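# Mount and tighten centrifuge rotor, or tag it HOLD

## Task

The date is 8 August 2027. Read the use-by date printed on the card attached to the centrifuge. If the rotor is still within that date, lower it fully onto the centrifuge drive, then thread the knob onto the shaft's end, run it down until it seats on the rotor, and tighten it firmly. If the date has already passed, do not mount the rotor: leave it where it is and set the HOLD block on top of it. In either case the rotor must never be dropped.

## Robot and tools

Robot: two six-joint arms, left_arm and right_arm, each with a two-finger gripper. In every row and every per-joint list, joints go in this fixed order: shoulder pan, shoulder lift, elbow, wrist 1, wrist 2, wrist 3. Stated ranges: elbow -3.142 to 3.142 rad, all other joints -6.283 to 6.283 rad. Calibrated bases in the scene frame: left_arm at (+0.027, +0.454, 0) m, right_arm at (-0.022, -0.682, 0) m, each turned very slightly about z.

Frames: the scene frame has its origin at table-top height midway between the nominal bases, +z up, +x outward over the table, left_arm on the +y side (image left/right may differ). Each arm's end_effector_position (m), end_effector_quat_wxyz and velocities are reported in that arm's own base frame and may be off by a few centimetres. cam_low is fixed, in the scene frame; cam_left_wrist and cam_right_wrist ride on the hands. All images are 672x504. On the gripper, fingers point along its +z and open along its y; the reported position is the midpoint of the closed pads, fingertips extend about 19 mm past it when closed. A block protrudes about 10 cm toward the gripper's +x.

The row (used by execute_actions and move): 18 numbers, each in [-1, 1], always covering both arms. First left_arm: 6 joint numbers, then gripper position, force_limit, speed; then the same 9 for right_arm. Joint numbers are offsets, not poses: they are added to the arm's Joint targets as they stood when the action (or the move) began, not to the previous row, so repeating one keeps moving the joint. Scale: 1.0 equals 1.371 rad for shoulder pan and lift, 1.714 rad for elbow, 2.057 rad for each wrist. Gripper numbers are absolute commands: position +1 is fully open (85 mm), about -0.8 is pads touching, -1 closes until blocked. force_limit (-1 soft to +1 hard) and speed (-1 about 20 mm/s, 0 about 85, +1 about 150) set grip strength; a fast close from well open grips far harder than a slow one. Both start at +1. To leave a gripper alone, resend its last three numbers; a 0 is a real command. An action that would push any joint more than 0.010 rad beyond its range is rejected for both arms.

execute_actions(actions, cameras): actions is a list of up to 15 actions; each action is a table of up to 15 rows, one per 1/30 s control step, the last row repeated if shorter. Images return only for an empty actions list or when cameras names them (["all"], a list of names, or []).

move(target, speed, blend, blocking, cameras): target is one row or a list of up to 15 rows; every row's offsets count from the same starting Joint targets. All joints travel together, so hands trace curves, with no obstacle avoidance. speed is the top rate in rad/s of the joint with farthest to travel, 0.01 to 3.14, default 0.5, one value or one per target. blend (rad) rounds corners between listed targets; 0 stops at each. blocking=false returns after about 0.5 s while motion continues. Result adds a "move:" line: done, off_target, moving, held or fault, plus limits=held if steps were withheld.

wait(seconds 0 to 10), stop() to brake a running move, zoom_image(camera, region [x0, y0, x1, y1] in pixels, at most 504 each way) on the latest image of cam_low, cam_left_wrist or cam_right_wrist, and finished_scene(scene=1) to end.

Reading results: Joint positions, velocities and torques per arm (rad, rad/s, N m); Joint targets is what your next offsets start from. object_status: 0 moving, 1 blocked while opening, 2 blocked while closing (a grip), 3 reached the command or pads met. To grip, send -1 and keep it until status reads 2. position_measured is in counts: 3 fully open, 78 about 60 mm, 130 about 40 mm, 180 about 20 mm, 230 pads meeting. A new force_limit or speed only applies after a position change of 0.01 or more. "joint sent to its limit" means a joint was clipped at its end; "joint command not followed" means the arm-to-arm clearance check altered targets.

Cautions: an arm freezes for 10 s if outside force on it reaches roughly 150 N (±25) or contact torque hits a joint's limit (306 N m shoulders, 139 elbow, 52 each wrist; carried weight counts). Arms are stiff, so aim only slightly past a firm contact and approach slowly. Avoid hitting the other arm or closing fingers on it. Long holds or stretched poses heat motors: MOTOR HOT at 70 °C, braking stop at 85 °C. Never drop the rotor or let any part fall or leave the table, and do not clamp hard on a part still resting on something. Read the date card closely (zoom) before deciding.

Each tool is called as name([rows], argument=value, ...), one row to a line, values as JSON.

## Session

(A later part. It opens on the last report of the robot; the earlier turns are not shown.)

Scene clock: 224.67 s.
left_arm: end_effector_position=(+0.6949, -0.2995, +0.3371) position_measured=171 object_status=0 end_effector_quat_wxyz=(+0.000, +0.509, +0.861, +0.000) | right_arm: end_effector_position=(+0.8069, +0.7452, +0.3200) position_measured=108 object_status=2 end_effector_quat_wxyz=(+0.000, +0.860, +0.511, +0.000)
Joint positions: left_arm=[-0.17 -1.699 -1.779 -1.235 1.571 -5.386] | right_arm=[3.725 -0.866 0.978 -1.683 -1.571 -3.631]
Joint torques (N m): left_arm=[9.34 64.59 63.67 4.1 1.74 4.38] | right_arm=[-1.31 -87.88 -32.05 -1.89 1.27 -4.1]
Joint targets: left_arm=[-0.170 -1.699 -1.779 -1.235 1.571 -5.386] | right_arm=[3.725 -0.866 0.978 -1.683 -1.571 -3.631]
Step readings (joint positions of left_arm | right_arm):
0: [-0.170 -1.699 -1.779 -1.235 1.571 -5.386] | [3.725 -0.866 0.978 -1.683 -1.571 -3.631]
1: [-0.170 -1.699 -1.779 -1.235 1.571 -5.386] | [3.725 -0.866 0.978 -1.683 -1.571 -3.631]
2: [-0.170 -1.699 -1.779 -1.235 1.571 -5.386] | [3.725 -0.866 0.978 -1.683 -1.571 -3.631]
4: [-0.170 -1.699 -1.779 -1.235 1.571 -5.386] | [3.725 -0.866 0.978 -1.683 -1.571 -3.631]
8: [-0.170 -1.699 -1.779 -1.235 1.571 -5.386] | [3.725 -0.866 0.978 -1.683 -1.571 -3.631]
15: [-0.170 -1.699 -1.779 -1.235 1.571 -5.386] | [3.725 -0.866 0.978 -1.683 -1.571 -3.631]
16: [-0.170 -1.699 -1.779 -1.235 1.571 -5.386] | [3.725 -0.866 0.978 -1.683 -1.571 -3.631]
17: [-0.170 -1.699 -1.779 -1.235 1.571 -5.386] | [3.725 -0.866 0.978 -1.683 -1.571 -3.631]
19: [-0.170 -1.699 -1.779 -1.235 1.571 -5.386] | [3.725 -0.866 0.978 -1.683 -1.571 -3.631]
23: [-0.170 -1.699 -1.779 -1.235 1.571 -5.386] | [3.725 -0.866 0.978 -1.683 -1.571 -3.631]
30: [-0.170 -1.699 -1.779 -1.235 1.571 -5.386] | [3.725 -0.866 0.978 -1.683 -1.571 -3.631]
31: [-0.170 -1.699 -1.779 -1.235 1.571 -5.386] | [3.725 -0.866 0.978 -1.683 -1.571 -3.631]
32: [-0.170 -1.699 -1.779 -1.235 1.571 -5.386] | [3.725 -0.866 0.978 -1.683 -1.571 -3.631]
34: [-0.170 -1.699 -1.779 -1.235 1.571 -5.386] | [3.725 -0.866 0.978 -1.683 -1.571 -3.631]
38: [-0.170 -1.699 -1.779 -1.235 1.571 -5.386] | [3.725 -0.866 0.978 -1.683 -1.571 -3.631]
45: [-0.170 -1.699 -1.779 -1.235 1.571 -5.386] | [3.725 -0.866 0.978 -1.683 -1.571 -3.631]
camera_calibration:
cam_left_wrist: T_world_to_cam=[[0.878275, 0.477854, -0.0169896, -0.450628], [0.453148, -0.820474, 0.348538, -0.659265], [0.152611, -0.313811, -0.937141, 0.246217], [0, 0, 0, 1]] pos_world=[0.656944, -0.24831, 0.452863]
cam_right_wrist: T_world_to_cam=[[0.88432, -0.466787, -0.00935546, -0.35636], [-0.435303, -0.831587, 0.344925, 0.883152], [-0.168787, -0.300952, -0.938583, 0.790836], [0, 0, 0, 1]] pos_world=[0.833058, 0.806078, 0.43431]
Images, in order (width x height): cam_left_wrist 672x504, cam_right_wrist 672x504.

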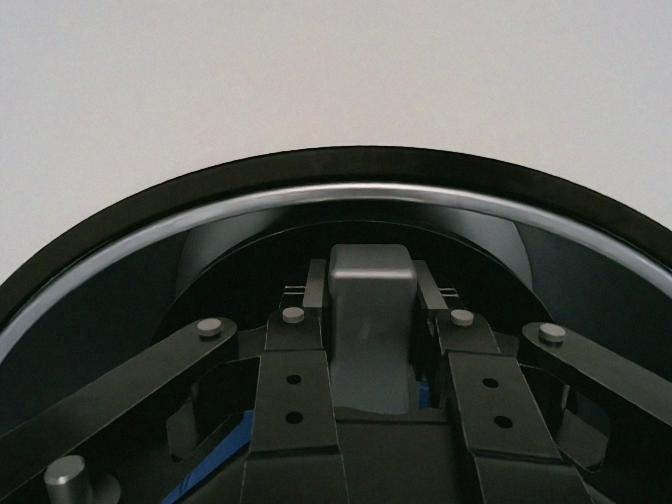

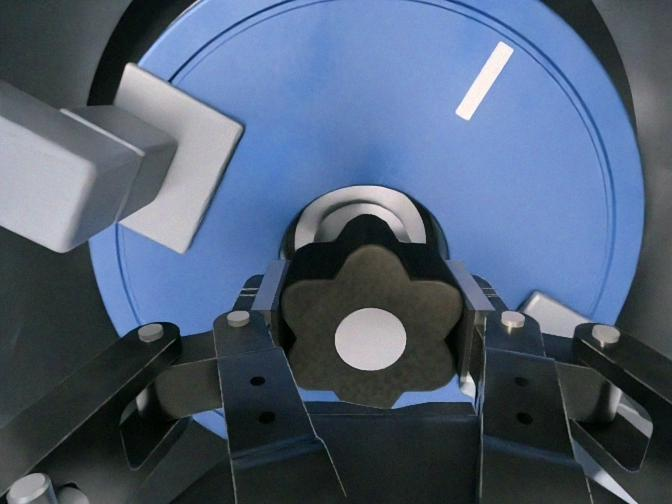

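move(target=[0,0,0,0,0,0,-1,-0.4,-1,0,0,0,0,0,0.486145,-1,-1,-1], speed=1.0, cameras=["cam_left_wrist","cam_right_wrist","cam_low"])

zoom_image(camera="cam_right_wrist", region=[200, 120, 540, 440])

Scene clock: 226.60 s.
left_arm: end_effector_position=(+0.6948, -0.2995, +0.3371) position_measured=171 object_status=2 end_effector_quat_wxyz=(+0.000, +0.509, +0.861, +0.000) | right_arm: end_effector_position=(+0.8069, +0.7452, +0.3200) position_measured=108 object_status=2 end_effector_quat_wxyz=(+0.000, +0.999, +0.036, +0.000)
Joint positions: left_arm=[-0.17 -1.699 -1.779 -1.235 1.571 -5.386] | right_arm=[3.725 -0.866 0.978 -1.683 -1.571 -2.631]
Joint torques (N m): left_arm=[-5.43 64.25 63.92 0.91 1.25 4.1] | right_arm=[16.57 -72.63 -32.37 -6.45 1.16 5.26]
Joint targets: left_arm=[-0.170 -1.699 -1.779 -1.235 1.571 -5.386] | right_arm=[3.725 -0.866 0.978 -1.683 -1.571 -2.631]
move: done
camera_calibration:
cam_left_wrist: T_world_to_cam=[[0.878275, 0.477854, -0.0169896, -0.45054], [0.453148, -0.820474, 0.348538, -0.659219], [0.152611, -0.313811, -0.937141, 0.246233], [0, 0, 0, 1]] pos_world=[0.656844, -0.24831, 0.452863]
cam_right_wrist: T_world_to_cam=[[0.0851206, -0.996325, -0.00957675, 0.68325], [-0.934817, -0.0831843, 0.34525, 0.728395], [-0.344778, -0.0204354, -0.938462, 0.723784], [0, 0, 0, 1]] pos_world=[0.872302, 0.756121, 0.434309]

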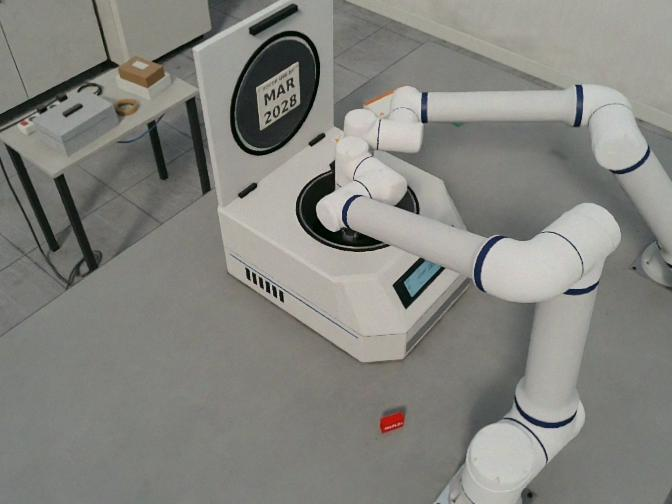

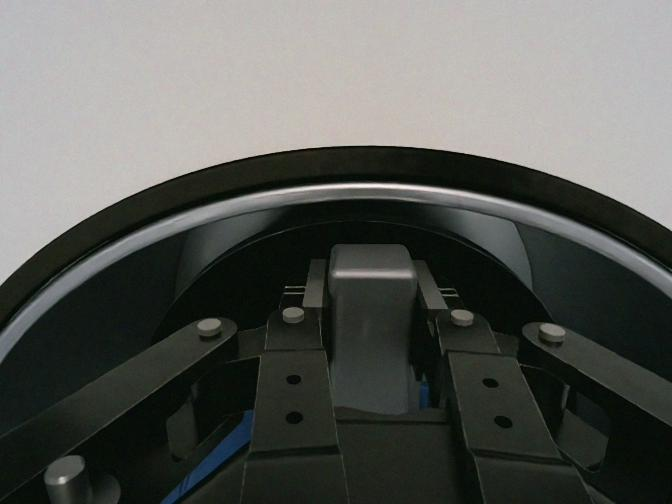

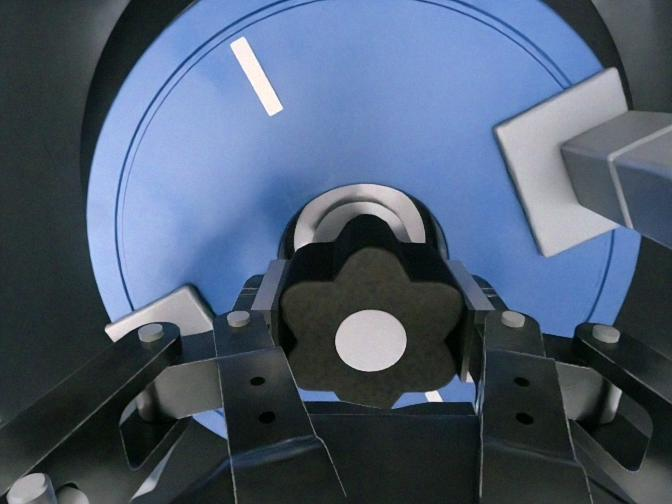

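Scaled by 1.482.

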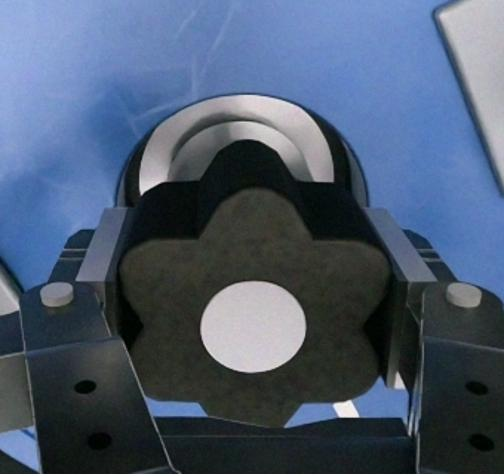

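move(target=[0,0,0,0,0,0,-1,-0.4,-1,0,0,0,0,0,0.777831,-1,-1,-1], speed=1.5, cameras=["cam_right_wrist"])

zoom_image(camera="cam_right_wrist", region=[200, 120, 540, 440])

Scene clock: 229.20 s.
left_arm: end_effector_position=(+0.6948, -0.2995, +0.3371) position_measured=171 object_status=2 end_effector_quat_wxyz=(+0.000, +0.509, +0.861, +0.000) | right_arm: end_effector_position=(+0.8069, +0.7452, +0.3200) position_measured=108 object_status=2 end_effector_quat_wxyz=(+0.000, +0.722, -0.692, +0.000)
Joint positions: left_arm=[-0.17 -1.699 -1.779 -1.235 1.571 -5.386] | right_arm=[3.725 -0.866 0.978 -1.683 -1.571 -1.031]
Joint torques (N m): left_arm=[-4.16 64.45 63.16 1.93 0.35 3.96] | right_arm=[4.08 -76.94 -32.1 -0.56 1.19 4.56]
Joint targets: left_arm=[-0.170 -1.699 -1.779 -1.235 1.571 -5.386] | right_arm=[3.725 -0.866 0.978 -1.683 -1.571 -1.031]
move: done
camera_calibration:
cam_right_wrist: T_world_to_cam=[[-0.998393, -0.0558764, -0.00944246, 0.85658], [-0.0556947, 0.93676, 0.345512, -0.741204], [-0.0104606, 0.345482, -0.938367, 0.181299], [0, 0, 0, 1]] pos_world=[0.815819, 0.679558, 0.434308]
Images, in order (width x height): cam_right_wrist 672x504.

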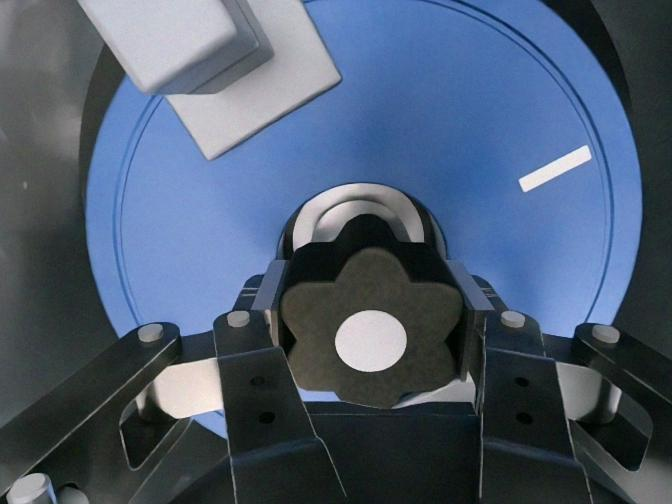

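Scaled by 1.482.

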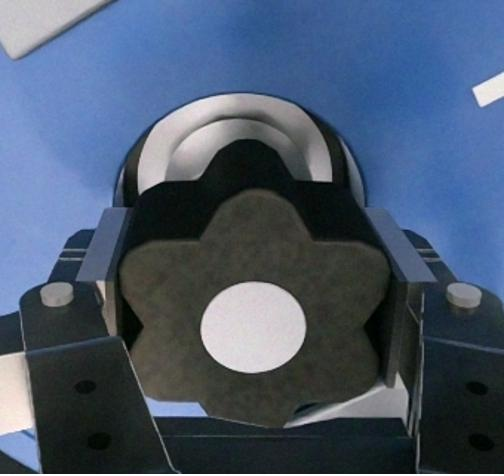

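move(target=[0,0,0,0,0,0,-1,-0.4,-1,0,0.00016,0.000808,-0.00078,0,0.77297,-1,-1,-1], speed=1.5, cameras=["cam_right_wrist"])

zoom_image(camera="cam_right_wrist", region=[200, 120, 540, 440])

Scene clock: 231.83 s.
left_arm: end_effector_position=(+0.6948, -0.2995, +0.3371) position_measured=171 object_status=2 end_effector_quat_wxyz=(+0.000, +0.509, +0.861, +0.000) | right_arm: end_effector_position=(+0.8069, +0.7451, +0.3190) position_measured=108 object_status=2 end_effector_quat_wxyz=(+0.000, -0.012, +1.000, +0.000)
Joint positions: left_arm=[-0.17 -1.699 -1.779 -1.235 1.571 -5.386] | right_arm=[3.725 -0.866 0.979 -1.685 -1.571 0.559]
Joint torques (N m): left_arm=[-6.18 69.61 63.61 3.76 -0.49 3.93] | right_arm=[13.7 -55.48 -19.69 -10.95 6.45 5.23]
Joint targets: left_arm=[-0.170 -1.699 -1.779 -1.235 1.571 -5.386] | right_arm=[3.725 -0.866 0.979 -1.685 -1.571 0.559]
move: done
camera_calibration:
cam_right_wrist: T_world_to_cam=[[-0.036404, 0.999295, -0.00916831, -0.705977], [0.937721, 0.0373297, 0.345377, -0.872128], [0.345476, 0.00397581, -0.938419, 0.147661], [0, 0, 0, 1]] pos_world=[0.741099, 0.737448, 0.433309]
Images, in order (width x height): cam_right_wrist 672x504.

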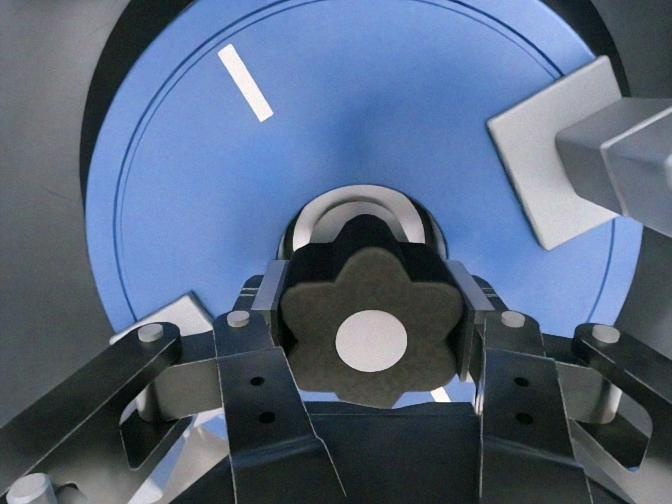

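Scaled by 1.482.

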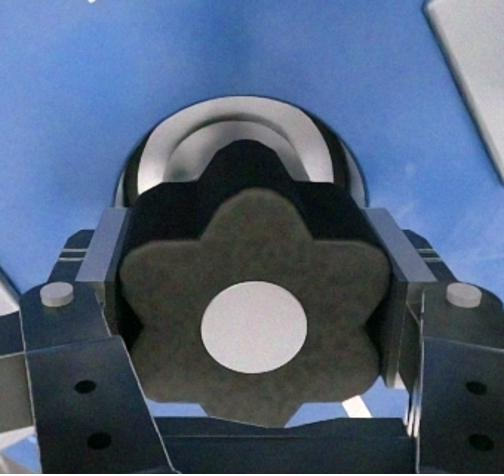

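execute_actions([
  [[0,0,0,0,0,0,-1,-0.4,-1,0,0,0,0,0,0,0.6,-1,-0.6]],
  [[0,0,0,0,0,0,-1,-0.4,-1,0,0,0,0,0,-0.68,0.6,-1,-0.6]],
  [[0,0,0,0,0,0,-1,-0.4,-1,0,0,0,0,0,-0.68,0.6,-1,-0.6]],
  [[0,0,0,0,0,0,-1,-0.4,-1,0,0,0,0,0,-0.676359,0.6,-1,-0.6]],
], cameras=["cam_right_wrist"])

zoom_image(camera="cam_right_wrist", region=[200, 120, 540, 440])

Scene clock: 235.33 s.
left_arm: end_effector_position=(+0.6948, -0.2995, +0.3371) position_measured=171 object_status=2 end_effector_quat_wxyz=(+0.000, +0.509, +0.861, +0.000) | right_arm: end_effector_position=(+0.8069, +0.7452, +0.3190) position_measured=53 object_status=3 end_effector_quat_wxyz=(+0.000, +0.860, +0.510, +0.000)
Joint positions: left_arm=[-0.17 -1.699 -1.779 -1.235 1.571 -5.386] | right_arm=[3.725 -0.866 0.979 -1.685 -1.571 -3.63]
Joint torques (N m): left_arm=[-4.99 68.69 64.23 4.9 -1.84 3.29] | right_arm=[-14.42 -99.24 -48.97 -2.26 -2.34 -4.76]
Joint targets: left_arm=[-0.170 -1.699 -1.779 -1.235 1.571 -5.386] | right_arm=[3.725 -0.866 0.979 -1.685 -1.571 -3.630]
Step readings (joint positions of left_arm | right_arm):
0: [-0.170 -1.699 -1.779 -1.235 1.571 -5.386] | [3.725 -0.866 0.979 -1.685 -1.571 0.559]
1: [-0.170 -1.699 -1.779 -1.235 1.571 -5.386] | [3.725 -0.866 0.979 -1.685 -1.571 0.559]
2: [-0.170 -1.699 -1.779 -1.235 1.571 -5.386] | [3.725 -0.866 0.979 -1.685 -1.571 0.559]
4: [-0.170 -1.699 -1.779 -1.235 1.571 -5.386] | [3.725 -0.865 0.980 -1.685 -1.570 0.560]
8: [-0.170 -1.699 -1.779 -1.235 1.571 -5.386] | [3.725 -0.865 0.980 -1.685 -1.570 0.560]
15: [-0.170 -1.699 -1.779 -1.235 1.571 -5.386] | [3.725 -0.866 0.979 -1.685 -1.571 0.560]
16: [-0.170 -1.699 -1.779 -1.235 1.571 -5.386] | [3.725 -0.866 0.979 -1.685 -1.571 0.556]
17: [-0.170 -1.699 -1.779 -1.235 1.571 -5.386] | [3.725 -0.866 0.979 -1.685 -1.571 0.525]
19: [-0.170 -1.699 -1.779 -1.235 1.571 -5.386] | [3.725 -0.866 0.979 -1.685 -1.571 0.405]
23: [-0.170 -1.699 -1.779 -1.235 1.571 -5.386] | [3.725 -0.866 0.979 -1.685 -1.571 0.040]
30: [-0.170 -1.699 -1.779 -1.235 1.571 -5.386] | [3.725 -0.866 0.979 -1.685 -1.571 -0.653]
31: [-0.170 -1.699 -1.779 -1.235 1.571 -5.386] | [3.725 -0.866 0.979 -1.685 -1.571 -0.710]
32: [-0.170 -1.699 -1.779 -1.235 1.571 -5.386] | [3.725 -0.866 0.979 -1.685 -1.571 -0.775]
34: [-0.170 -1.699 -1.779 -1.235 1.571 -5.386] | [3.725 -0.866 0.979 -1.685 -1.571 -0.958]
38: [-0.170 -1.699 -1.779 -1.235 1.571 -5.386] | [3.725 -0.866 0.979 -1.685 -1.571 -1.332]
45: [-0.170 -1.699 -1.779 -1.235 1.571 -5.386] | [3.725 -0.866 0.979 -1.685 -1.571 -2.056]
46: [-0.170 -1.699 -1.779 -1.235 1.571 -5.386] | [3.725 -0.866 0.979 -1.685 -1.571 -2.113]
47: [-0.170 -1.699 -1.779 -1.235 1.571 -5.386] | [3.725 -0.866 0.979 -1.685 -1.571 -2.181]
49: [-0.170 -1.699 -1.779 -1.235 1.571 -5.386] | [3.725 -0.866 0.979 -1.685 -1.571 -2.345]
53: [-0.170 -1.699 -1.779 -1.235 1.571 -5.386] | [3.725 -0.866 0.979 -1.685 -1.571 -2.743]
60: [-0.170 -1.699 -1.779 -1.235 1.571 -5.386] | [3.725 -0.866 0.979 -1.685 -1.571 -3.444]
camera_calibration:
cam_right_wrist: T_world_to_cam=[[0.883683, -0.467991, -0.00940981, -0.354938], [-0.436407, -0.830981, 0.344991, 0.883941], [-0.169272, -0.300756, -0.938559, 0.790149], [0, 0, 0, 1]] pos_world=[0.833161, 0.806073, 0.43331]
Images, in order (width x height): cam_right_wrist 672x504.

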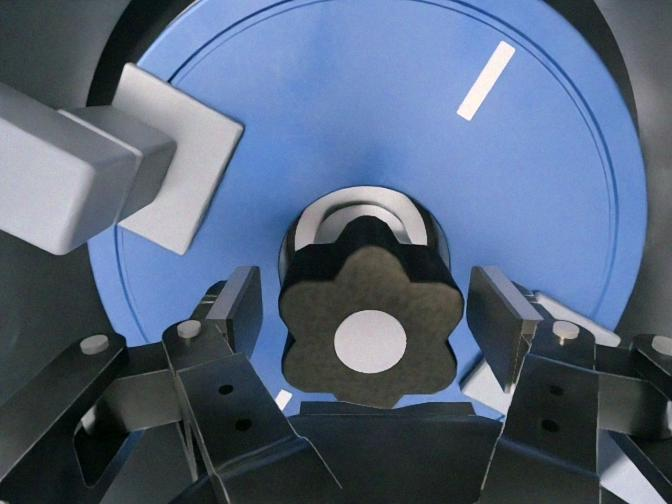

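Scaled by 1.482.

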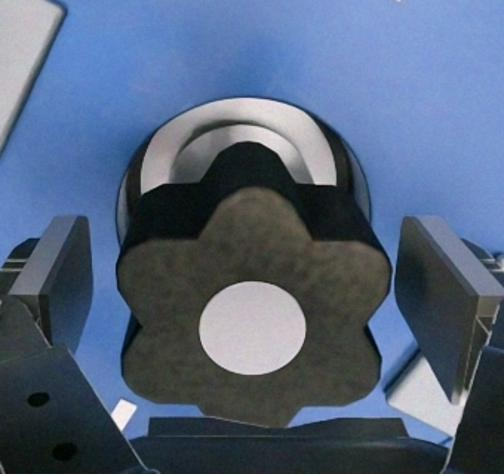

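execute_actions([
  [[0,0,0,0,0,0,-1,-0.4,-1,0,0,0,0,0,0,-1,-1,-1]],
  [[0,0,0,0,0,0,-1,-0.4,-1,0,0,0,0,0,0,-1,-1,-1]],
  [[0,0,0,0,0,0,-1,-0.4,-1,0,0.000064,0.000323,-0.000312,0,0.68,-1,-1,-1]],
  [[0,0,0,0,0,0,-1,-0.4,-1,0,0.000064,0.000323,-0.000312,0,0.68,-1,-1,-1]],
  [[0,0,0,0,0,0,-1,-0.4,-1,0,0.000064,0.000323,-0.000312,0,0.676359,-1,-1,-1]],
], cameras=["cam_right_wrist"])

zoom_image(camera="cam_right_wrist", region=[200, 120, 540, 440])

Scene clock: 239.60 s.
left_arm: end_effector_position=(+0.6948, -0.2995, +0.3371) position_measured=171 object_status=2 end_effector_quat_wxyz=(+0.000, +0.509, +0.861, +0.000) | right_arm: end_effector_position=(+0.8069, +0.7451, +0.3177) position_measured=108 object_status=2 end_effector_quat_wxyz=(+0.000, -0.012, +1.000, +0.000)
Joint positions: left_arm=[-0.17 -1.699 -1.779 -1.235 1.571 -5.386] | right_arm=[3.725 -0.865 0.981 -1.687 -1.571 0.559]
Joint torques (N m): left_arm=[-3.76 74.17 62.62 4.87 -1.9 2.4] | right_arm=[-0.64 -88.37 -40.63 -12.59 1.77 5.38]
Joint targets: left_arm=[-0.170 -1.699 -1.779 -1.235 1.571 -5.386] | right_arm=[3.725 -0.866 0.981 -1.687 -1.571 0.559]
Step readings (joint positions of left_arm | right_arm):
0: [-0.170 -1.699 -1.779 -1.235 1.571 -5.386] | [3.725 -0.866 0.979 -1.685 -1.571 -3.630]
1: [-0.170 -1.699 -1.779 -1.235 1.571 -5.386] | [3.725 -0.866 0.979 -1.685 -1.571 -3.630]
2: [-0.170 -1.699 -1.779 -1.235 1.571 -5.386] | [3.725 -0.866 0.979 -1.685 -1.571 -3.630]
4: [-0.170 -1.699 -1.779 -1.235 1.571 -5.386] | [3.725 -0.866 0.979 -1.685 -1.571 -3.630]
8: [-0.170 -1.699 -1.779 -1.235 1.571 -5.386] | [3.725 -0.866 0.979 -1.685 -1.571 -3.630]
15: [-0.170 -1.699 -1.779 -1.235 1.571 -5.386] | [3.725 -0.866 0.979 -1.685 -1.571 -3.630]
16: [-0.170 -1.699 -1.779 -1.235 1.571 -5.386] | [3.725 -0.866 0.979 -1.685 -1.571 -3.630]
17: [-0.170 -1.699 -1.779 -1.235 1.571 -5.386] | [3.725 -0.866 0.979 -1.685 -1.571 -3.630]
19: [-0.170 -1.699 -1.779 -1.235 1.571 -5.386] | [3.725 -0.866 0.979 -1.685 -1.571 -3.630]
23: [-0.170 -1.699 -1.779 -1.235 1.571 -5.386] | [3.725 -0.866 0.979 -1.685 -1.571 -3.630]
30: [-0.170 -1.699 -1.779 -1.235 1.571 -5.386] | [3.725 -0.866 0.979 -1.685 -1.571 -3.630]
31: [-0.170 -1.699 -1.779 -1.235 1.571 -5.386] | [3.725 -0.866 0.979 -1.685 -1.571 -3.627]
32: [-0.170 -1.699 -1.779 -1.235 1.571 -5.386] | [3.725 -0.866 0.979 -1.685 -1.571 -3.599]
34: [-0.170 -1.699 -1.779 -1.235 1.571 -5.386] | [3.725 -0.866 0.979 -1.685 -1.571 -3.463]
38: [-0.170 -1.699 -1.779 -1.235 1.571 -5.386] | [3.725 -0.866 0.980 -1.685 -1.571 -3.119]
45: [-0.170 -1.699 -1.779 -1.235 1.571 -5.386] | [3.725 -0.866 0.980 -1.685 -1.571 -2.423]
46: [-0.170 -1.699 -1.779 -1.235 1.571 -5.386] | [3.725 -0.866 0.980 -1.685 -1.571 -2.351]
47: [-0.170 -1.699 -1.779 -1.235 1.571 -5.386] | [3.725 -0.866 0.980 -1.685 -1.571 -2.283]
49: [-0.170 -1.699 -1.779 -1.235 1.571 -5.386] | [3.725 -0.866 0.980 -1.686 -1.571 -2.120]
53: [-0.170 -1.699 -1.779 -1.235 1.571 -5.386] | [3.725 -0.866 0.980 -1.686 -1.571 -1.722]
60: [-0.170 -1.699 -1.779 -1.235 1.571 -5.386] | [3.725 -0.866 0.981 -1.686 -1.571 -1.019]
61: [-0.170 -1.699 -1.779 -1.235 1.571 -5.386] | [3.725 -0.866 0.981 -1.686 -1.571 -0.962]
62: [-0.170 -1.699 -1.779 -1.235 1.571 -5.386] | [3.725 -0.866 0.981 -1.686 -1.571 -0.895]
64: [-0.170 -1.699 -1.779 -1.235 1.571 -5.386] | [3.725 -0.866 0.981 -1.686 -1.571 -0.711]
68: [-0.170 -1.699 -1.779 -1.235 1.571 -5.386] | [3.725 -0.866 0.981 -1.686 -1.571 -0.335]
75: [-0.170 -1.699 -1.779 -1.235 1.571 -5.386] | [3.725 -0.865 0.981 -1.687 -1.571 0.369]
camera_calibration:
cam_right_wrist: T_world_to_cam=[[-0.036406, 0.999295, -0.00916391, -0.705989], [0.937766, 0.0373305, 0.345256, -0.87166], [0.345355, 0.00397579, -0.938464, 0.146551], [0, 0, 0, 1]] pos_world=[0.741099, 0.737448, 0.432009]
Images, in order (width x height): cam_right_wrist 672x504.

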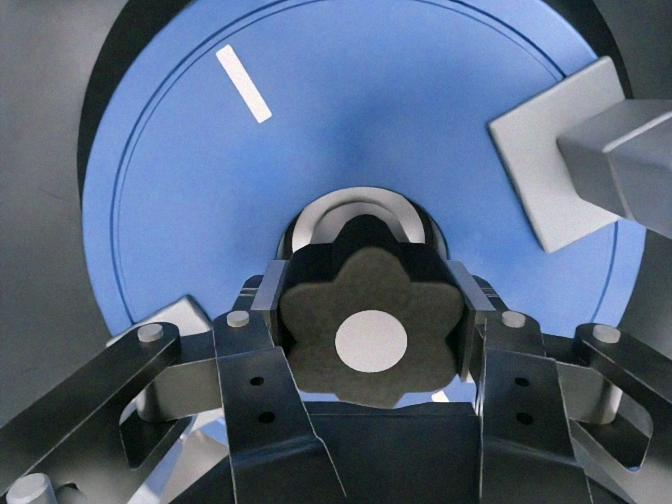

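Scaled by 1.482.

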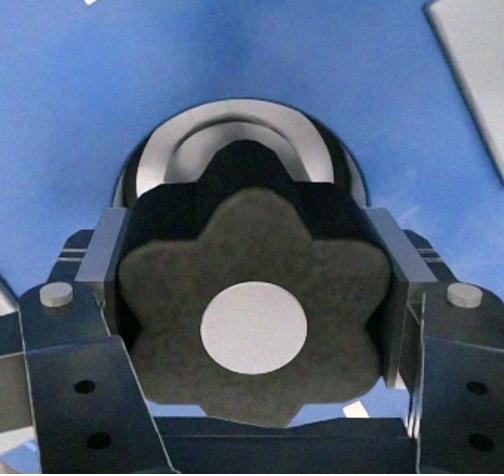

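zoom_image(camera="cam_right_wrist", region=[270, 170, 450, 290])

Scaled by 2.800.

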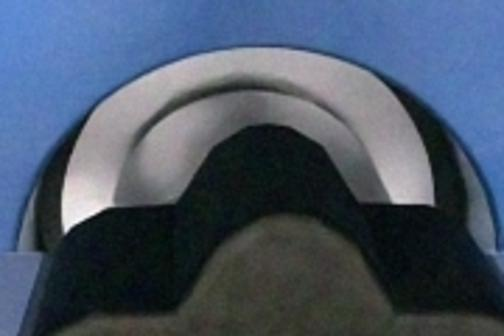

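execute_actions([
  [[0,0,0,0,0,0,-1,-0.4,-1,0,0,0,0,0,0,0.6,-1,-0.6]],
  [[0,0,0,0,0,0,-1,-0.4,-1,0,0,0,0,0,-0.68,0.6,-1,-0.6]],
  [[0,0,0,0,0,0,-1,-0.4,-1,0,0,0,0,0,-0.68,0.6,-1,-0.6]],
  [[0,0,0,0,0,0,-1,-0.4,-1,0,0,0,0,0,-0.676359,0.6,-1,-0.6]],
], cameras=["cam_right_wrist"])

zoom_image(camera="cam_right_wrist", region=[200, 120, 540, 440])

zoom_image(camera="cam_right_wrist", region=[270, 170, 450, 290])

Scene clock: 243.57 s.
left_arm: end_effector_position=(+0.6948, -0.2995, +0.3371) position_measured=171 object_status=2 end_effector_quat_wxyz=(+0.000, +0.509, +0.861, +0.000) | right_arm: end_effector_position=(+0.8069, +0.7452, +0.3178) position_measured=53 object_status=3 end_effector_quat_wxyz=(+0.000, +0.860, +0.510, +0.000)
Joint positions: left_arm=[-0.17 -1.699 -1.779 -1.235 1.571 -5.386] | right_arm=[3.725 -0.866 0.981 -1.687 -1.571 -3.63]
Joint torques (N m): left_arm=[-5.56 76.88 61.97 2.89 -1.96 1.89] | right_arm=[-14.39 -97.78 -33.19 -2.4 -2.64 -4.65]
Joint targets: left_arm=[-0.170 -1.699 -1.779 -1.235 1.571 -5.386] | right_arm=[3.725 -0.866 0.981 -1.687 -1.571 -3.630]
Step readings (joint positions of left_arm | right_arm):
0: [-0.170 -1.699 -1.779 -1.235 1.571 -5.386] | [3.725 -0.866 0.981 -1.687 -1.571 0.559]
1: [-0.170 -1.699 -1.779 -1.235 1.571 -5.386] | [3.725 -0.866 0.981 -1.687 -1.571 0.559]
2: [-0.170 -1.699 -1.779 -1.235 1.571 -5.386] | [3.725 -0.866 0.981 -1.687 -1.571 0.560]
4: [-0.170 -1.699 -1.779 -1.235 1.571 -5.386] | [3.725 -0.866 0.981 -1.687 -1.570 0.560]
8: [-0.170 -1.699 -1.779 -1.235 1.571 -5.386] | [3.725 -0.866 0.981 -1.687 -1.570 0.560]
15: [-0.170 -1.699 -1.779 -1.235 1.571 -5.386] | [3.725 -0.866 0.981 -1.687 -1.571 0.560]
16: [-0.170 -1.699 -1.779 -1.235 1.571 -5.386] | [3.725 -0.866 0.981 -1.687 -1.571 0.557]
17: [-0.170 -1.699 -1.779 -1.235 1.571 -5.386] | [3.725 -0.866 0.981 -1.687 -1.571 0.527]
19: [-0.170 -1.699 -1.779 -1.235 1.571 -5.386] | [3.725 -0.866 0.981 -1.687 -1.571 0.408]
23: [-0.170 -1.699 -1.779 -1.235 1.571 -5.386] | [3.725 -0.866 0.981 -1.687 -1.571 0.044]
30: [-0.170 -1.699 -1.779 -1.235 1.571 -5.386] | [3.725 -0.866 0.981 -1.687 -1.571 -0.650]
31: [-0.170 -1.699 -1.779 -1.235 1.571 -5.386] | [3.725 -0.866 0.981 -1.687 -1.571 -0.707]
32: [-0.170 -1.699 -1.779 -1.235 1.571 -5.386] | [3.725 -0.866 0.981 -1.687 -1.571 -0.790]
34: [-0.170 -1.699 -1.779 -1.235 1.571 -5.386] | [3.725 -0.866 0.981 -1.687 -1.571 -0.954]
38: [-0.170 -1.699 -1.779 -1.235 1.571 -5.386] | [3.725 -0.866 0.981 -1.687 -1.571 -1.353]
45: [-0.170 -1.699 -1.779 -1.235 1.571 -5.386] | [3.725 -0.866 0.981 -1.687 -1.571 -2.054]
46: [-0.170 -1.699 -1.779 -1.235 1.571 -5.386] | [3.725 -0.866 0.981 -1.687 -1.571 -2.111]
47: [-0.170 -1.699 -1.779 -1.235 1.571 -5.386] | [3.725 -0.866 0.981 -1.687 -1.571 -2.178]
49: [-0.170 -1.699 -1.779 -1.235 1.571 -5.386] | [3.725 -0.866 0.981 -1.687 -1.571 -2.341]
53: [-0.170 -1.699 -1.779 -1.235 1.571 -5.386] | [3.725 -0.866 0.981 -1.687 -1.571 -2.739]
60: [-0.170 -1.699 -1.779 -1.235 1.571 -5.386] | [3.725 -0.866 0.981 -1.687 -1.571 -3.442]
camera_calibration:
cam_right_wrist: T_world_to_cam=[[0.883683, -0.467991, -0.00940981, -0.354949], [-0.436407, -0.830981, 0.344991, 0.884355], [-0.169272, -0.300756, -0.938559, 0.789022], [0, 0, 0, 1]] pos_world=[0.833161, 0.806073, 0.43211]
Images, in order (width x height): cam_right_wrist 672x504.

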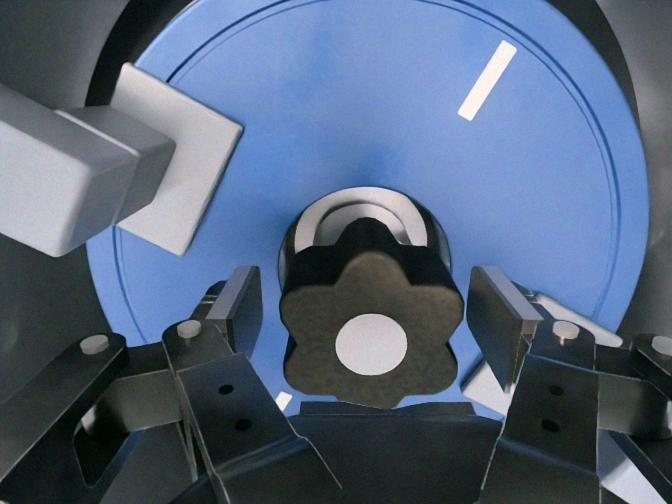

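Scaled by 1.482.

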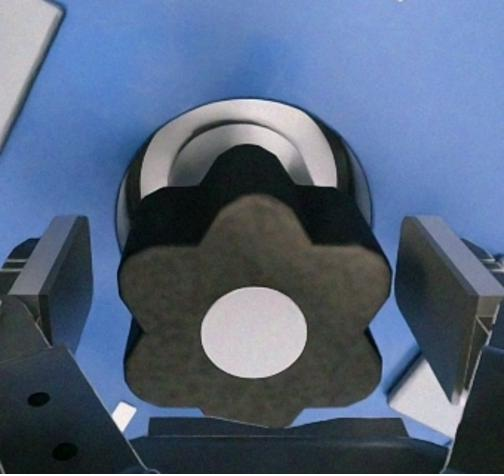

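Scaled by 2.800.

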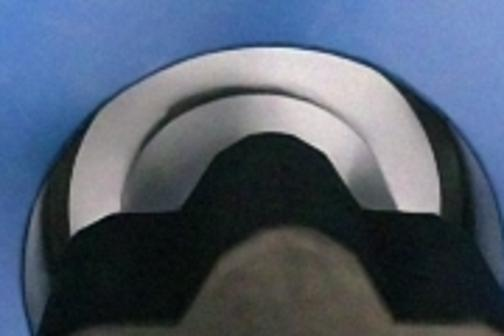

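execute_actions([
  [[0,0,0,0,0,0,-1,-0.4,-1,0,0,0,0,0,0,-1,-1,-1]],
  [[0,0,0,0,0,0,-1,-0.4,-1,0,0,0,0,0,0,-1,-1,-1]],
], cameras=["cam_right_wrist"])

zoom_image(camera="cam_right_wrist", region=[200, 120, 540, 440])

move(target=[0,0,0,0,0,0,-1,-0.4,-1,0,-0.00024,-0.001212,0.00117,0,0,-1,-1,-1], speed=0.01, cameras=["cam_right_wrist"])

zoom_image(camera="cam_right_wrist", region=[200, 120, 540, 440])

Scene clock: 246.13 s.
left_arm: end_effector_position=(+0.6948, -0.2995, +0.3371) position_measured=171 object_status=2 end_effector_quat_wxyz=(+0.000, +0.509, +0.861, +0.000) | right_arm: end_effector_position=(+0.8069, +0.7452, +0.3178) position_measured=109 object_status=0 end_effector_quat_wxyz=(+0.000, +0.860, +0.510, +0.000)
Joint positions: left_arm=[-0.17 -1.699 -1.779 -1.235 1.571 -5.386] | right_arm=[3.725 -0.866 0.981 -1.687 -1.571 -3.63]
Joint torques (N m): left_arm=[-5.68 75.23 61.9 2.18 -2.21 1.53] | right_arm=[-11.59 -93.99 -35.16 -2.26 -2.15 -4.41]
Joint targets: left_arm=[-0.170 -1.699 -1.779 -1.235 1.571 -5.386] | right_arm=[3.725 -0.866 0.981 -1.687 -1.571 -3.630]
Step readings (joint positions of left_arm | right_arm):
0: [-0.170 -1.699 -1.779 -1.235 1.571 -5.386] | [3.725 -0.866 0.981 -1.687 -1.571 -3.630]
1: [-0.170 -1.699 -1.779 -1.235 1.571 -5.386] | [3.725 -0.866 0.981 -1.687 -1.571 -3.630]
2: [-0.170 -1.699 -1.779 -1.235 1.571 -5.386] | [3.725 -0.866 0.981 -1.687 -1.571 -3.630]
4: [-0.170 -1.699 -1.779 -1.235 1.571 -5.386] | [3.725 -0.866 0.981 -1.687 -1.571 -3.630]
8: [-0.170 -1.699 -1.779 -1.235 1.571 -5.386] | [3.725 -0.866 0.981 -1.687 -1.571 -3.630]
15: [-0.170 -1.699 -1.779 -1.235 1.571 -5.386] | [3.725 -0.866 0.981 -1.687 -1.571 -3.630]
16: [-0.170 -1.699 -1.779 -1.235 1.571 -5.386] | [3.725 -0.866 0.981 -1.687 -1.571 -3.630]
17: [-0.170 -1.699 -1.779 -1.235 1.571 -5.386] | [3.725 -0.866 0.981 -1.687 -1.571 -3.630]
19: [-0.170 -1.699 -1.779 -1.235 1.571 -5.386] | [3.725 -0.866 0.981 -1.687 -1.571 -3.630]
23: [-0.170 -1.699 -1.779 -1.235 1.571 -5.386] | [3.725 -0.866 0.981 -1.687 -1.571 -3.630]
30: [-0.170 -1.699 -1.779 -1.235 1.571 -5.386] | [3.725 -0.866 0.981 -1.687 -1.571 -3.630]
camera_calibration:
cam_right_wrist: T_world_to_cam=[[0.883766, -0.467837, -0.00933181, -0.355222], [-0.436279, -0.831034, 0.345026, 0.884193], [-0.169171, -0.30085, -0.938547, 0.788979], [0, 0, 0, 1]] pos_world=[0.833161, 0.805973, 0.43211]
Images, in order (width x height): cam_right_wrist 672x504.

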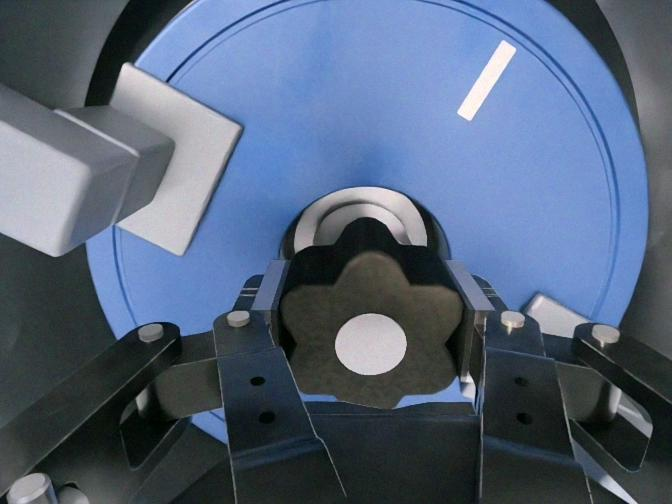

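Scaled by 1.482.

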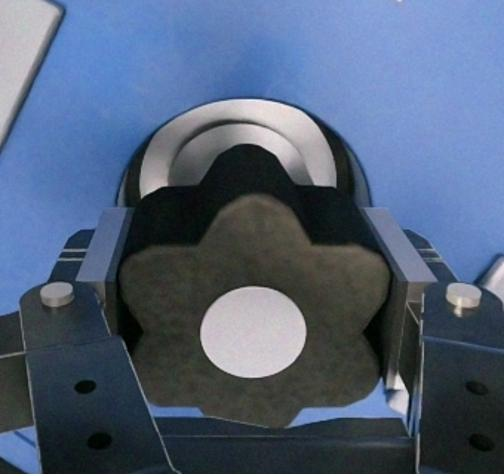

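Scene clock: 246.83 s.
left_arm: end_effector_position=(+0.6948, -0.2995, +0.3371) position_measured=171 object_status=2 end_effector_quat_wxyz=(+0.000, +0.509, +0.861, +0.000) | right_arm: end_effector_position=(+0.8069, +0.7451, +0.3190) position_measured=109 object_status=2 end_effector_quat_wxyz=(+0.000, +0.860, +0.510, +0.000)
Joint positions: left_arm=[-0.17 -1.699 -1.779 -1.235 1.571 -5.386] | right_arm=[3.725 -0.866 0.979 -1.684 -1.571 -3.63]
Joint torques (N m): left_arm=[-5.15 79.12 62.71 1.83 -2.01 1.21] | right_arm=[-8.73 -123.39 -67.52 -4.06 -0.48 -3.51]
Joint targets: left_arm=[-0.170 -1.699 -1.779 -1.235 1.571 -5.386] | right_arm=[3.725 -0.866 0.979 -1.684 -1.571 -3.630]
move: done
camera_calibration:
cam_right_wrist: T_world_to_cam=[[0.883752, -0.467859, -0.00950793, -0.355106], [-0.436185, -0.830941, 0.345369, 0.883476], [-0.169485, -0.301074, -0.938419, 0.79049], [0, 0, 0, 1]] pos_world=[0.83316, 0.805973, 0.433308]
Images, in order (width x height): cam_right_wrist 672x504.

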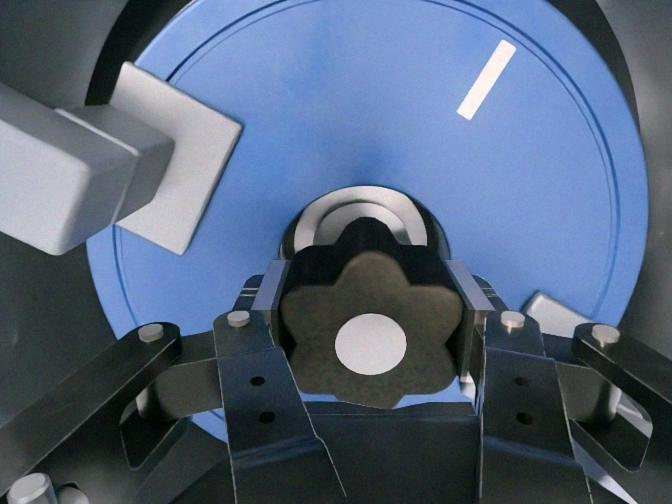

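Scaled by 1.482.

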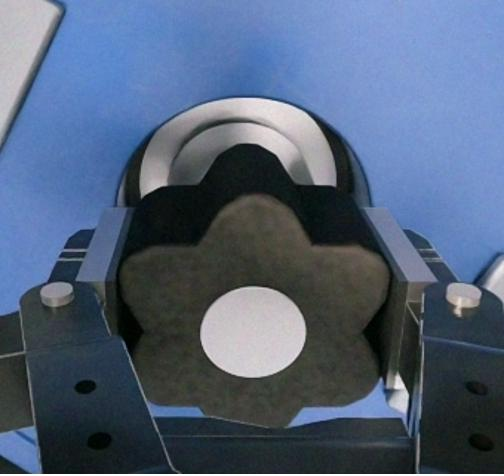

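move(target=[0,0,0,0,0,0,-1,-0.4,-1,0,-0.00024,-0.001212,0.00117,0,0,-1,-1,-1], speed=0.01, cameras=["cam_right_wrist"])

zoom_image(camera="cam_right_wrist", region=[200, 120, 540, 440])

Scene clock: 248.00 s.
left_arm: end_effector_position=(+0.6948, -0.2995, +0.3371) position_measured=171 object_status=2 end_effector_quat_wxyz=(+0.000, +0.509, +0.861, +0.000) | right_arm: end_effector_position=(+0.8069, +0.7452, +0.3207) position_measured=109 object_status=2 end_effector_quat_wxyz=(+0.000, +0.860, +0.510, +0.000)
Joint positions: left_arm=[-0.17 -1.699 -1.779 -1.235 1.571 -5.386] | right_arm=[3.725 -0.866 0.977 -1.682 -1.571 -3.63]
Joint torques (N m): left_arm=[-4.61 77.91 63.99 1.62 -1.91 1.14] | right_arm=[0.78 -134.34 -71.93 -5.81 3.13 -2.03]
Joint targets: left_arm=[-0.170 -1.699 -1.779 -1.235 1.571 -5.386] | right_arm=[3.725 -0.866 0.977 -1.682 -1.571 -3.630]
move: done
camera_calibration:
cam_right_wrist: T_world_to_cam=[[0.88375, -0.467864, -0.00941439, -0.355078], [-0.436273, -0.831021, 0.345066, 0.883241], [-0.169268, -0.300845, -0.938531, 0.7918], [0, 0, 0, 1]] pos_world=[0.83316, 0.806073, 0.43501]
Images, in order (width x height): cam_right_wrist 672x504.

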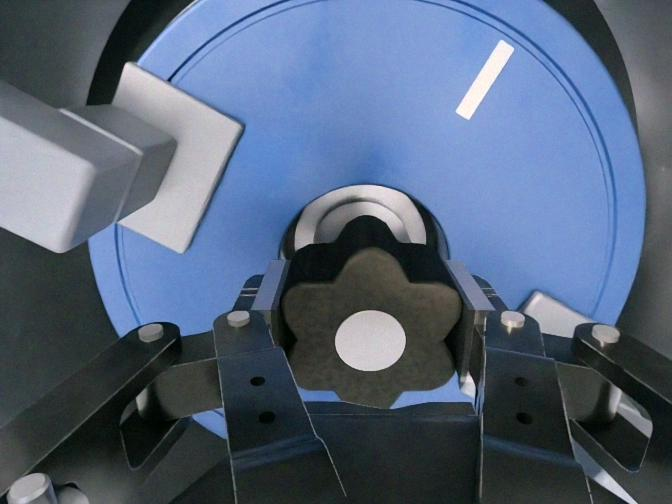

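Scaled by 1.482.

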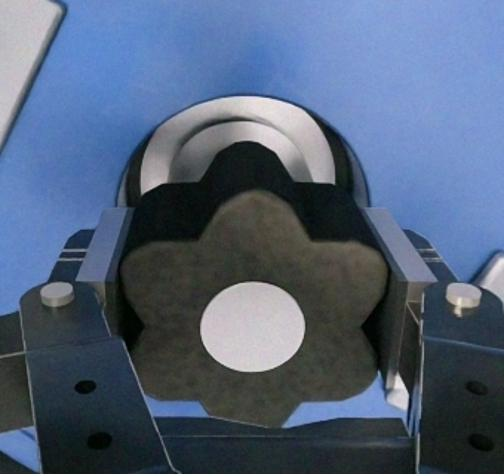

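execute_actions([
  [[0,0,0,0,0,0,-0.22,-0.4,-0.9,0,0,0,0,0,0,-1,-1,-1]],
], cameras=["cam_left_wrist","cam_right_wrist"])

zoom_image(camera="cam_right_wrist", region=[200, 120, 540, 440])

Scene clock: 251.03 s.
left_arm: end_effector_position=(+0.6948, -0.2995, +0.3371) position_measured=157 object_status=3 end_effector_quat_wxyz=(+0.000, +0.509, +0.861, +0.000) | right_arm: end_effector_position=(+0.8069, +0.7452, +0.3208) position_measured=109 object_status=2 end_effector_quat_wxyz=(+0.000, +0.860, +0.510, +0.000)
Joint positions: left_arm=[-0.17 -1.699 -1.779 -1.235 1.571 -5.386] | right_arm=[3.725 -0.866 0.977 -1.682 -1.571 -3.63]
Joint torques (N m): left_arm=[-4.74 79.93 70.53 5.21 -1.72 0.71] | right_arm=[13.35 -129.54 -69.76 -10.73 2.35 1.59]
Joint targets: left_arm=[-0.170 -1.699 -1.779 -1.235 1.571 -5.386] | right_arm=[3.725 -0.866 0.977 -1.682 -1.571 -3.630]
Step readings (joint positions of left_arm | right_arm):
0: [-0.170 -1.699 -1.779 -1.235 1.571 -5.386] | [3.725 -0.866 0.977 -1.682 -1.571 -3.630]
1: [-0.170 -1.699 -1.779 -1.235 1.571 -5.386] | [3.725 -0.866 0.977 -1.682 -1.571 -3.630]
2: [-0.170 -1.699 -1.779 -1.235 1.571 -5.386] | [3.725 -0.866 0.977 -1.682 -1.571 -3.630]
4: [-0.170 -1.699 -1.779 -1.235 1.571 -5.386] | [3.725 -0.866 0.977 -1.682 -1.571 -3.630]
8: [-0.170 -1.699 -1.779 -1.235 1.571 -5.386] | [3.725 -0.866 0.977 -1.682 -1.571 -3.630]
15: [-0.170 -1.699 -1.779 -1.235 1.571 -5.386] | [3.725 -0.866 0.977 -1.682 -1.571 -3.630]
camera_calibration:
cam_left_wrist: T_world_to_cam=[[0.878287, 0.477829, -0.0170714, -0.450517], [0.453162, -0.820499, 0.348462, -0.659201], [0.152498, -0.313786, -0.937167, 0.246325], [0, 0, 0, 1]] pos_world=[0.656844, -0.24831, 0.452863]
cam_right_wrist: T_world_to_cam=[[0.883788, -0.467792, -0.00944559, -0.355065], [-0.436195, -0.831062, 0.345065, 0.883133], [-0.169268, -0.300844, -0.938531, 0.791877], [0, 0, 0, 1]] pos_world=[0.83306, 0.806073, 0.435109]
Images, in order (width x height): cam_left_wrist 672x504, cam_right_wrist 672x504.

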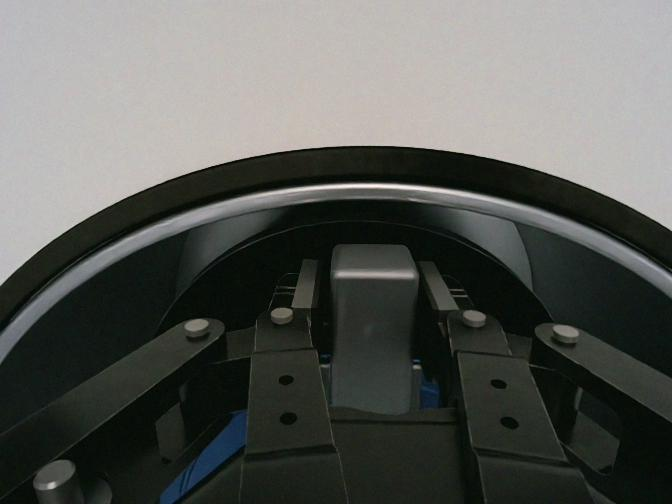

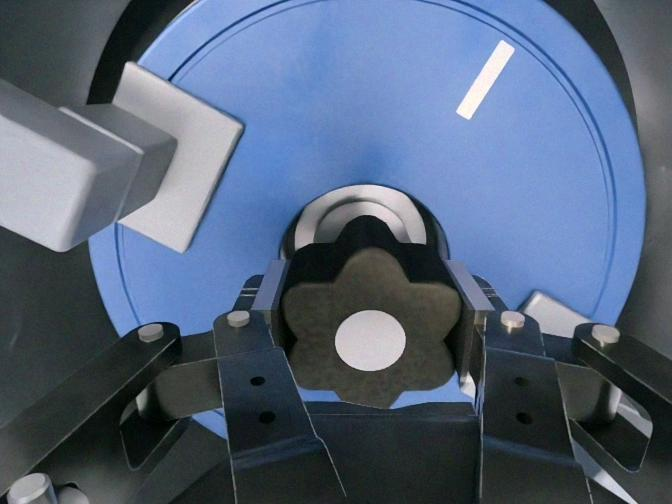

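Scaled by 1.482.

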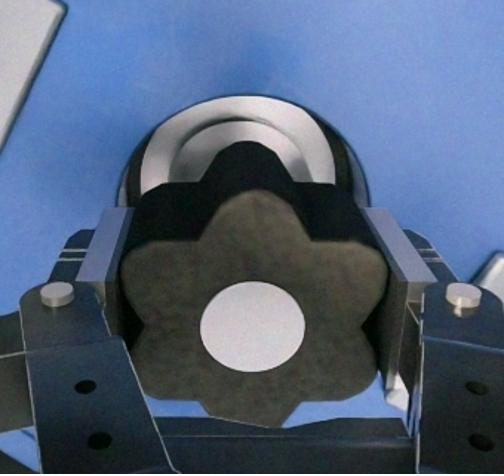

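move([
  [0,0,0,0,0,0,-0.22,-0.4,-0.9,0,0.000192,0.00097,-0.000936,0,0,-1,-1,-1],
  [0,0,0,0,0,0,-0.22,-0.4,-0.9,0,0.000192,0.00097,-0.000936,0,0.972,-1,-1,-1],
], speed=[0.02,0.7], cameras=["cam_left_wrist","cam_right_wrist"])

zoom_image(camera="cam_right_wrist", region=[200, 120, 540, 440])

Scene clock: 255.40 s.
left_arm: end_effector_position=(+0.6948, -0.2995, +0.3371) position_measured=157 object_status=3 end_effector_quat_wxyz=(+0.000, +0.509, +0.861, +0.000) | right_arm: end_effector_position=(+0.8069, +0.7452, +0.3195) position_measured=109 object_status=2 end_effector_quat_wxyz=(+0.000, +0.894, -0.448, +0.000)
Joint positions: left_arm=[-0.17 -1.699 -1.779 -1.235 1.571 -5.386] | right_arm=[3.725 -0.866 0.979 -1.684 -1.571 -1.63]
Joint torques (N m): left_arm=[10.82 83.44 88.94 1.03 -1.04 0.23] | right_arm=[9.09 -116.41 -50.71 -7.71 3.15 5.33]
Joint targets: left_arm=[-0.170 -1.699 -1.779 -1.235 1.571 -5.386] | right_arm=[3.725 -0.866 0.979 -1.684 -1.571 -1.630]
move: done
camera_calibration:
cam_left_wrist: T_world_to_cam=[[0.878275, 0.477854, -0.0169896, -0.45054], [0.453148, -0.820474, 0.348538, -0.659219], [0.152611, -0.313811, -0.937141, 0.246233], [0, 0, 0, 1]] pos_world=[0.656844, -0.24831, 0.452863]
cam_right_wrist: T_world_to_cam=[[-0.792895, -0.609284, -0.00950041, 1.10318], [-0.574404, 0.742117, 0.34543, -0.177349], [-0.203415, 0.279347, -0.938396, 0.385835], [0, 0, 0, 1]] pos_world=[0.851323, 0.695984, 0.433808]
Images, in order (width x height): cam_left_wrist 672x504, cam_right_wrist 672x504.

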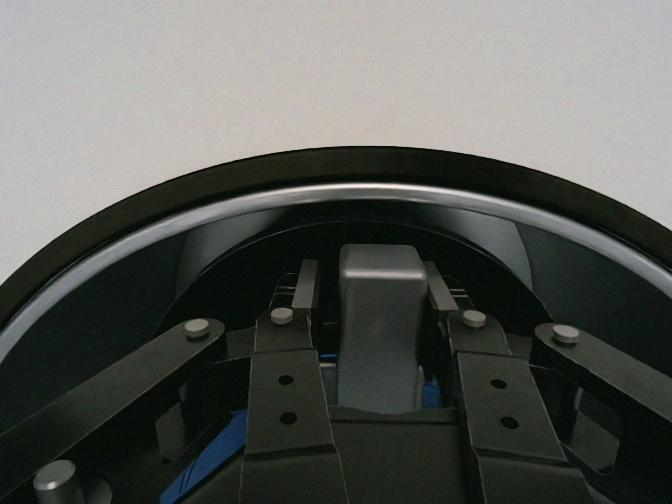

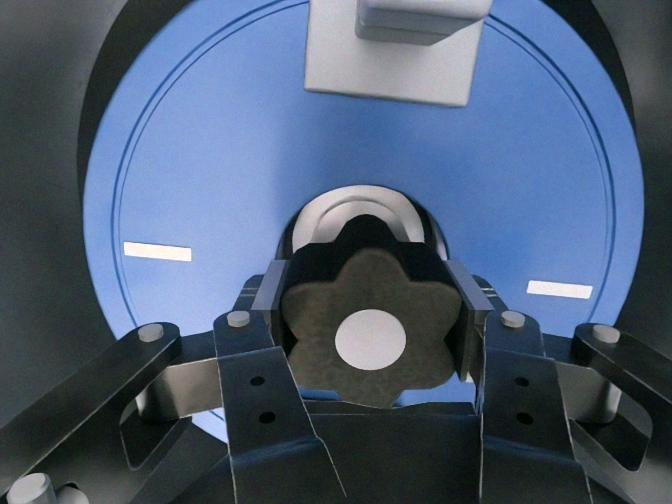

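Scaled by 1.482.

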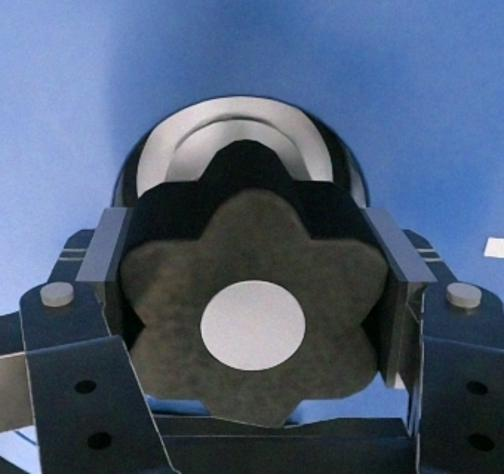

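move(target=[0,0,0,0,0,0,-0.22,-0.4,-0.9,0,0,0,0,0,0.999,-1,-1,-1], speed=0.7, cameras=["cam_left_wrist","cam_right_wrist"])

zoom_image(camera="cam_right_wrist", region=[200, 120, 540, 440])

Scene clock: 259.17 s.
left_arm: end_effector_position=(+0.6948, -0.2995, +0.3371) position_measured=157 object_status=3 end_effector_quat_wxyz=(+0.000, +0.509, +0.861, +0.000) | right_arm: end_effector_position=(+0.8069, +0.7452, +0.3195) position_measured=109 object_status=2 end_effector_quat_wxyz=(+0.000, -0.079, +0.997, +0.000)
Joint positions: left_arm=[-0.17 -1.699 -1.779 -1.235 1.571 -5.386] | right_arm=[3.725 -0.866 0.979 -1.684 -1.571 0.425]
Joint torques (N m): left_arm=[10.2 83.95 89.77 0.89 -0.7 -0.04] | right_arm=[16.69 -123.66 -70.89 -21.23 2.83 5.56]
Joint targets: left_arm=[-0.170 -1.699 -1.779 -1.235 1.571 -5.386] | right_arm=[3.725 -0.866 0.979 -1.684 -1.571 0.425]
move: done
camera_calibration:
cam_left_wrist: T_world_to_cam=[[0.878275, 0.477854, -0.0169896, -0.45054], [0.453148, -0.820474, 0.348538, -0.659219], [0.152611, -0.313811, -0.937141, 0.246233], [0, 0, 0, 1]] pos_world=[0.656844, -0.24831, 0.452863]
cam_right_wrist: T_world_to_cam=[[-0.170033, 0.985396, -0.00912955, -0.587798], [0.924276, 0.162686, 0.345321, -0.954754], [0.341763, 0.0502777, -0.93844, 0.11666], [0, 0, 0, 1]] pos_world=[0.742641, 0.728673, 0.433809]
Images, in order (width x height): cam_left_wrist 672x504, cam_right_wrist 672x504.

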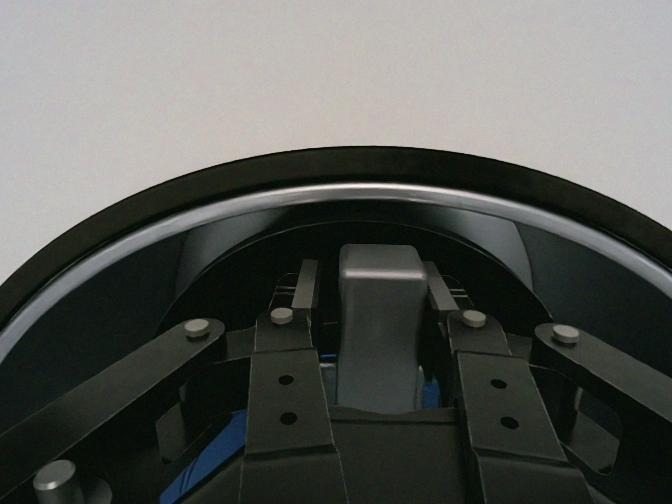

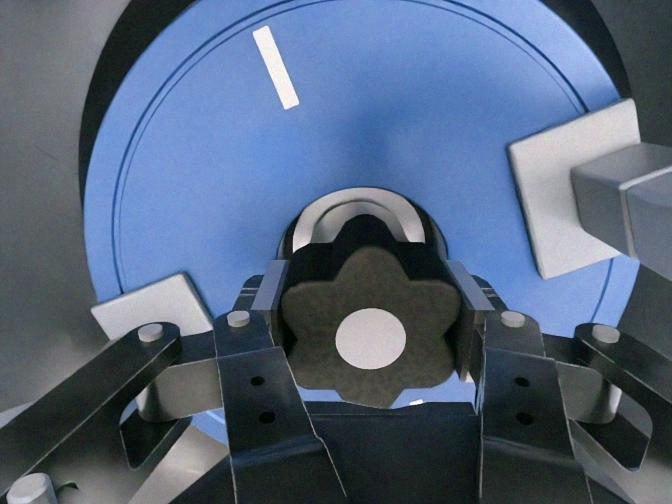

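Scaled by 1.482.

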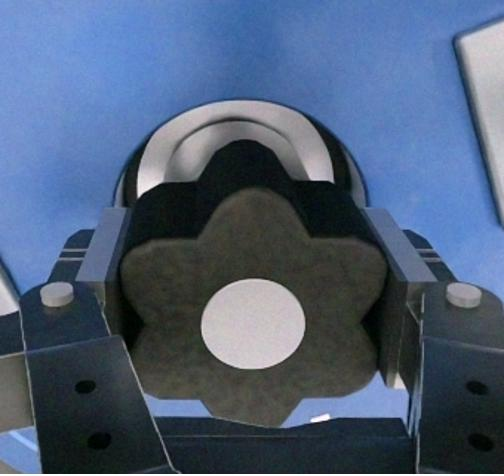

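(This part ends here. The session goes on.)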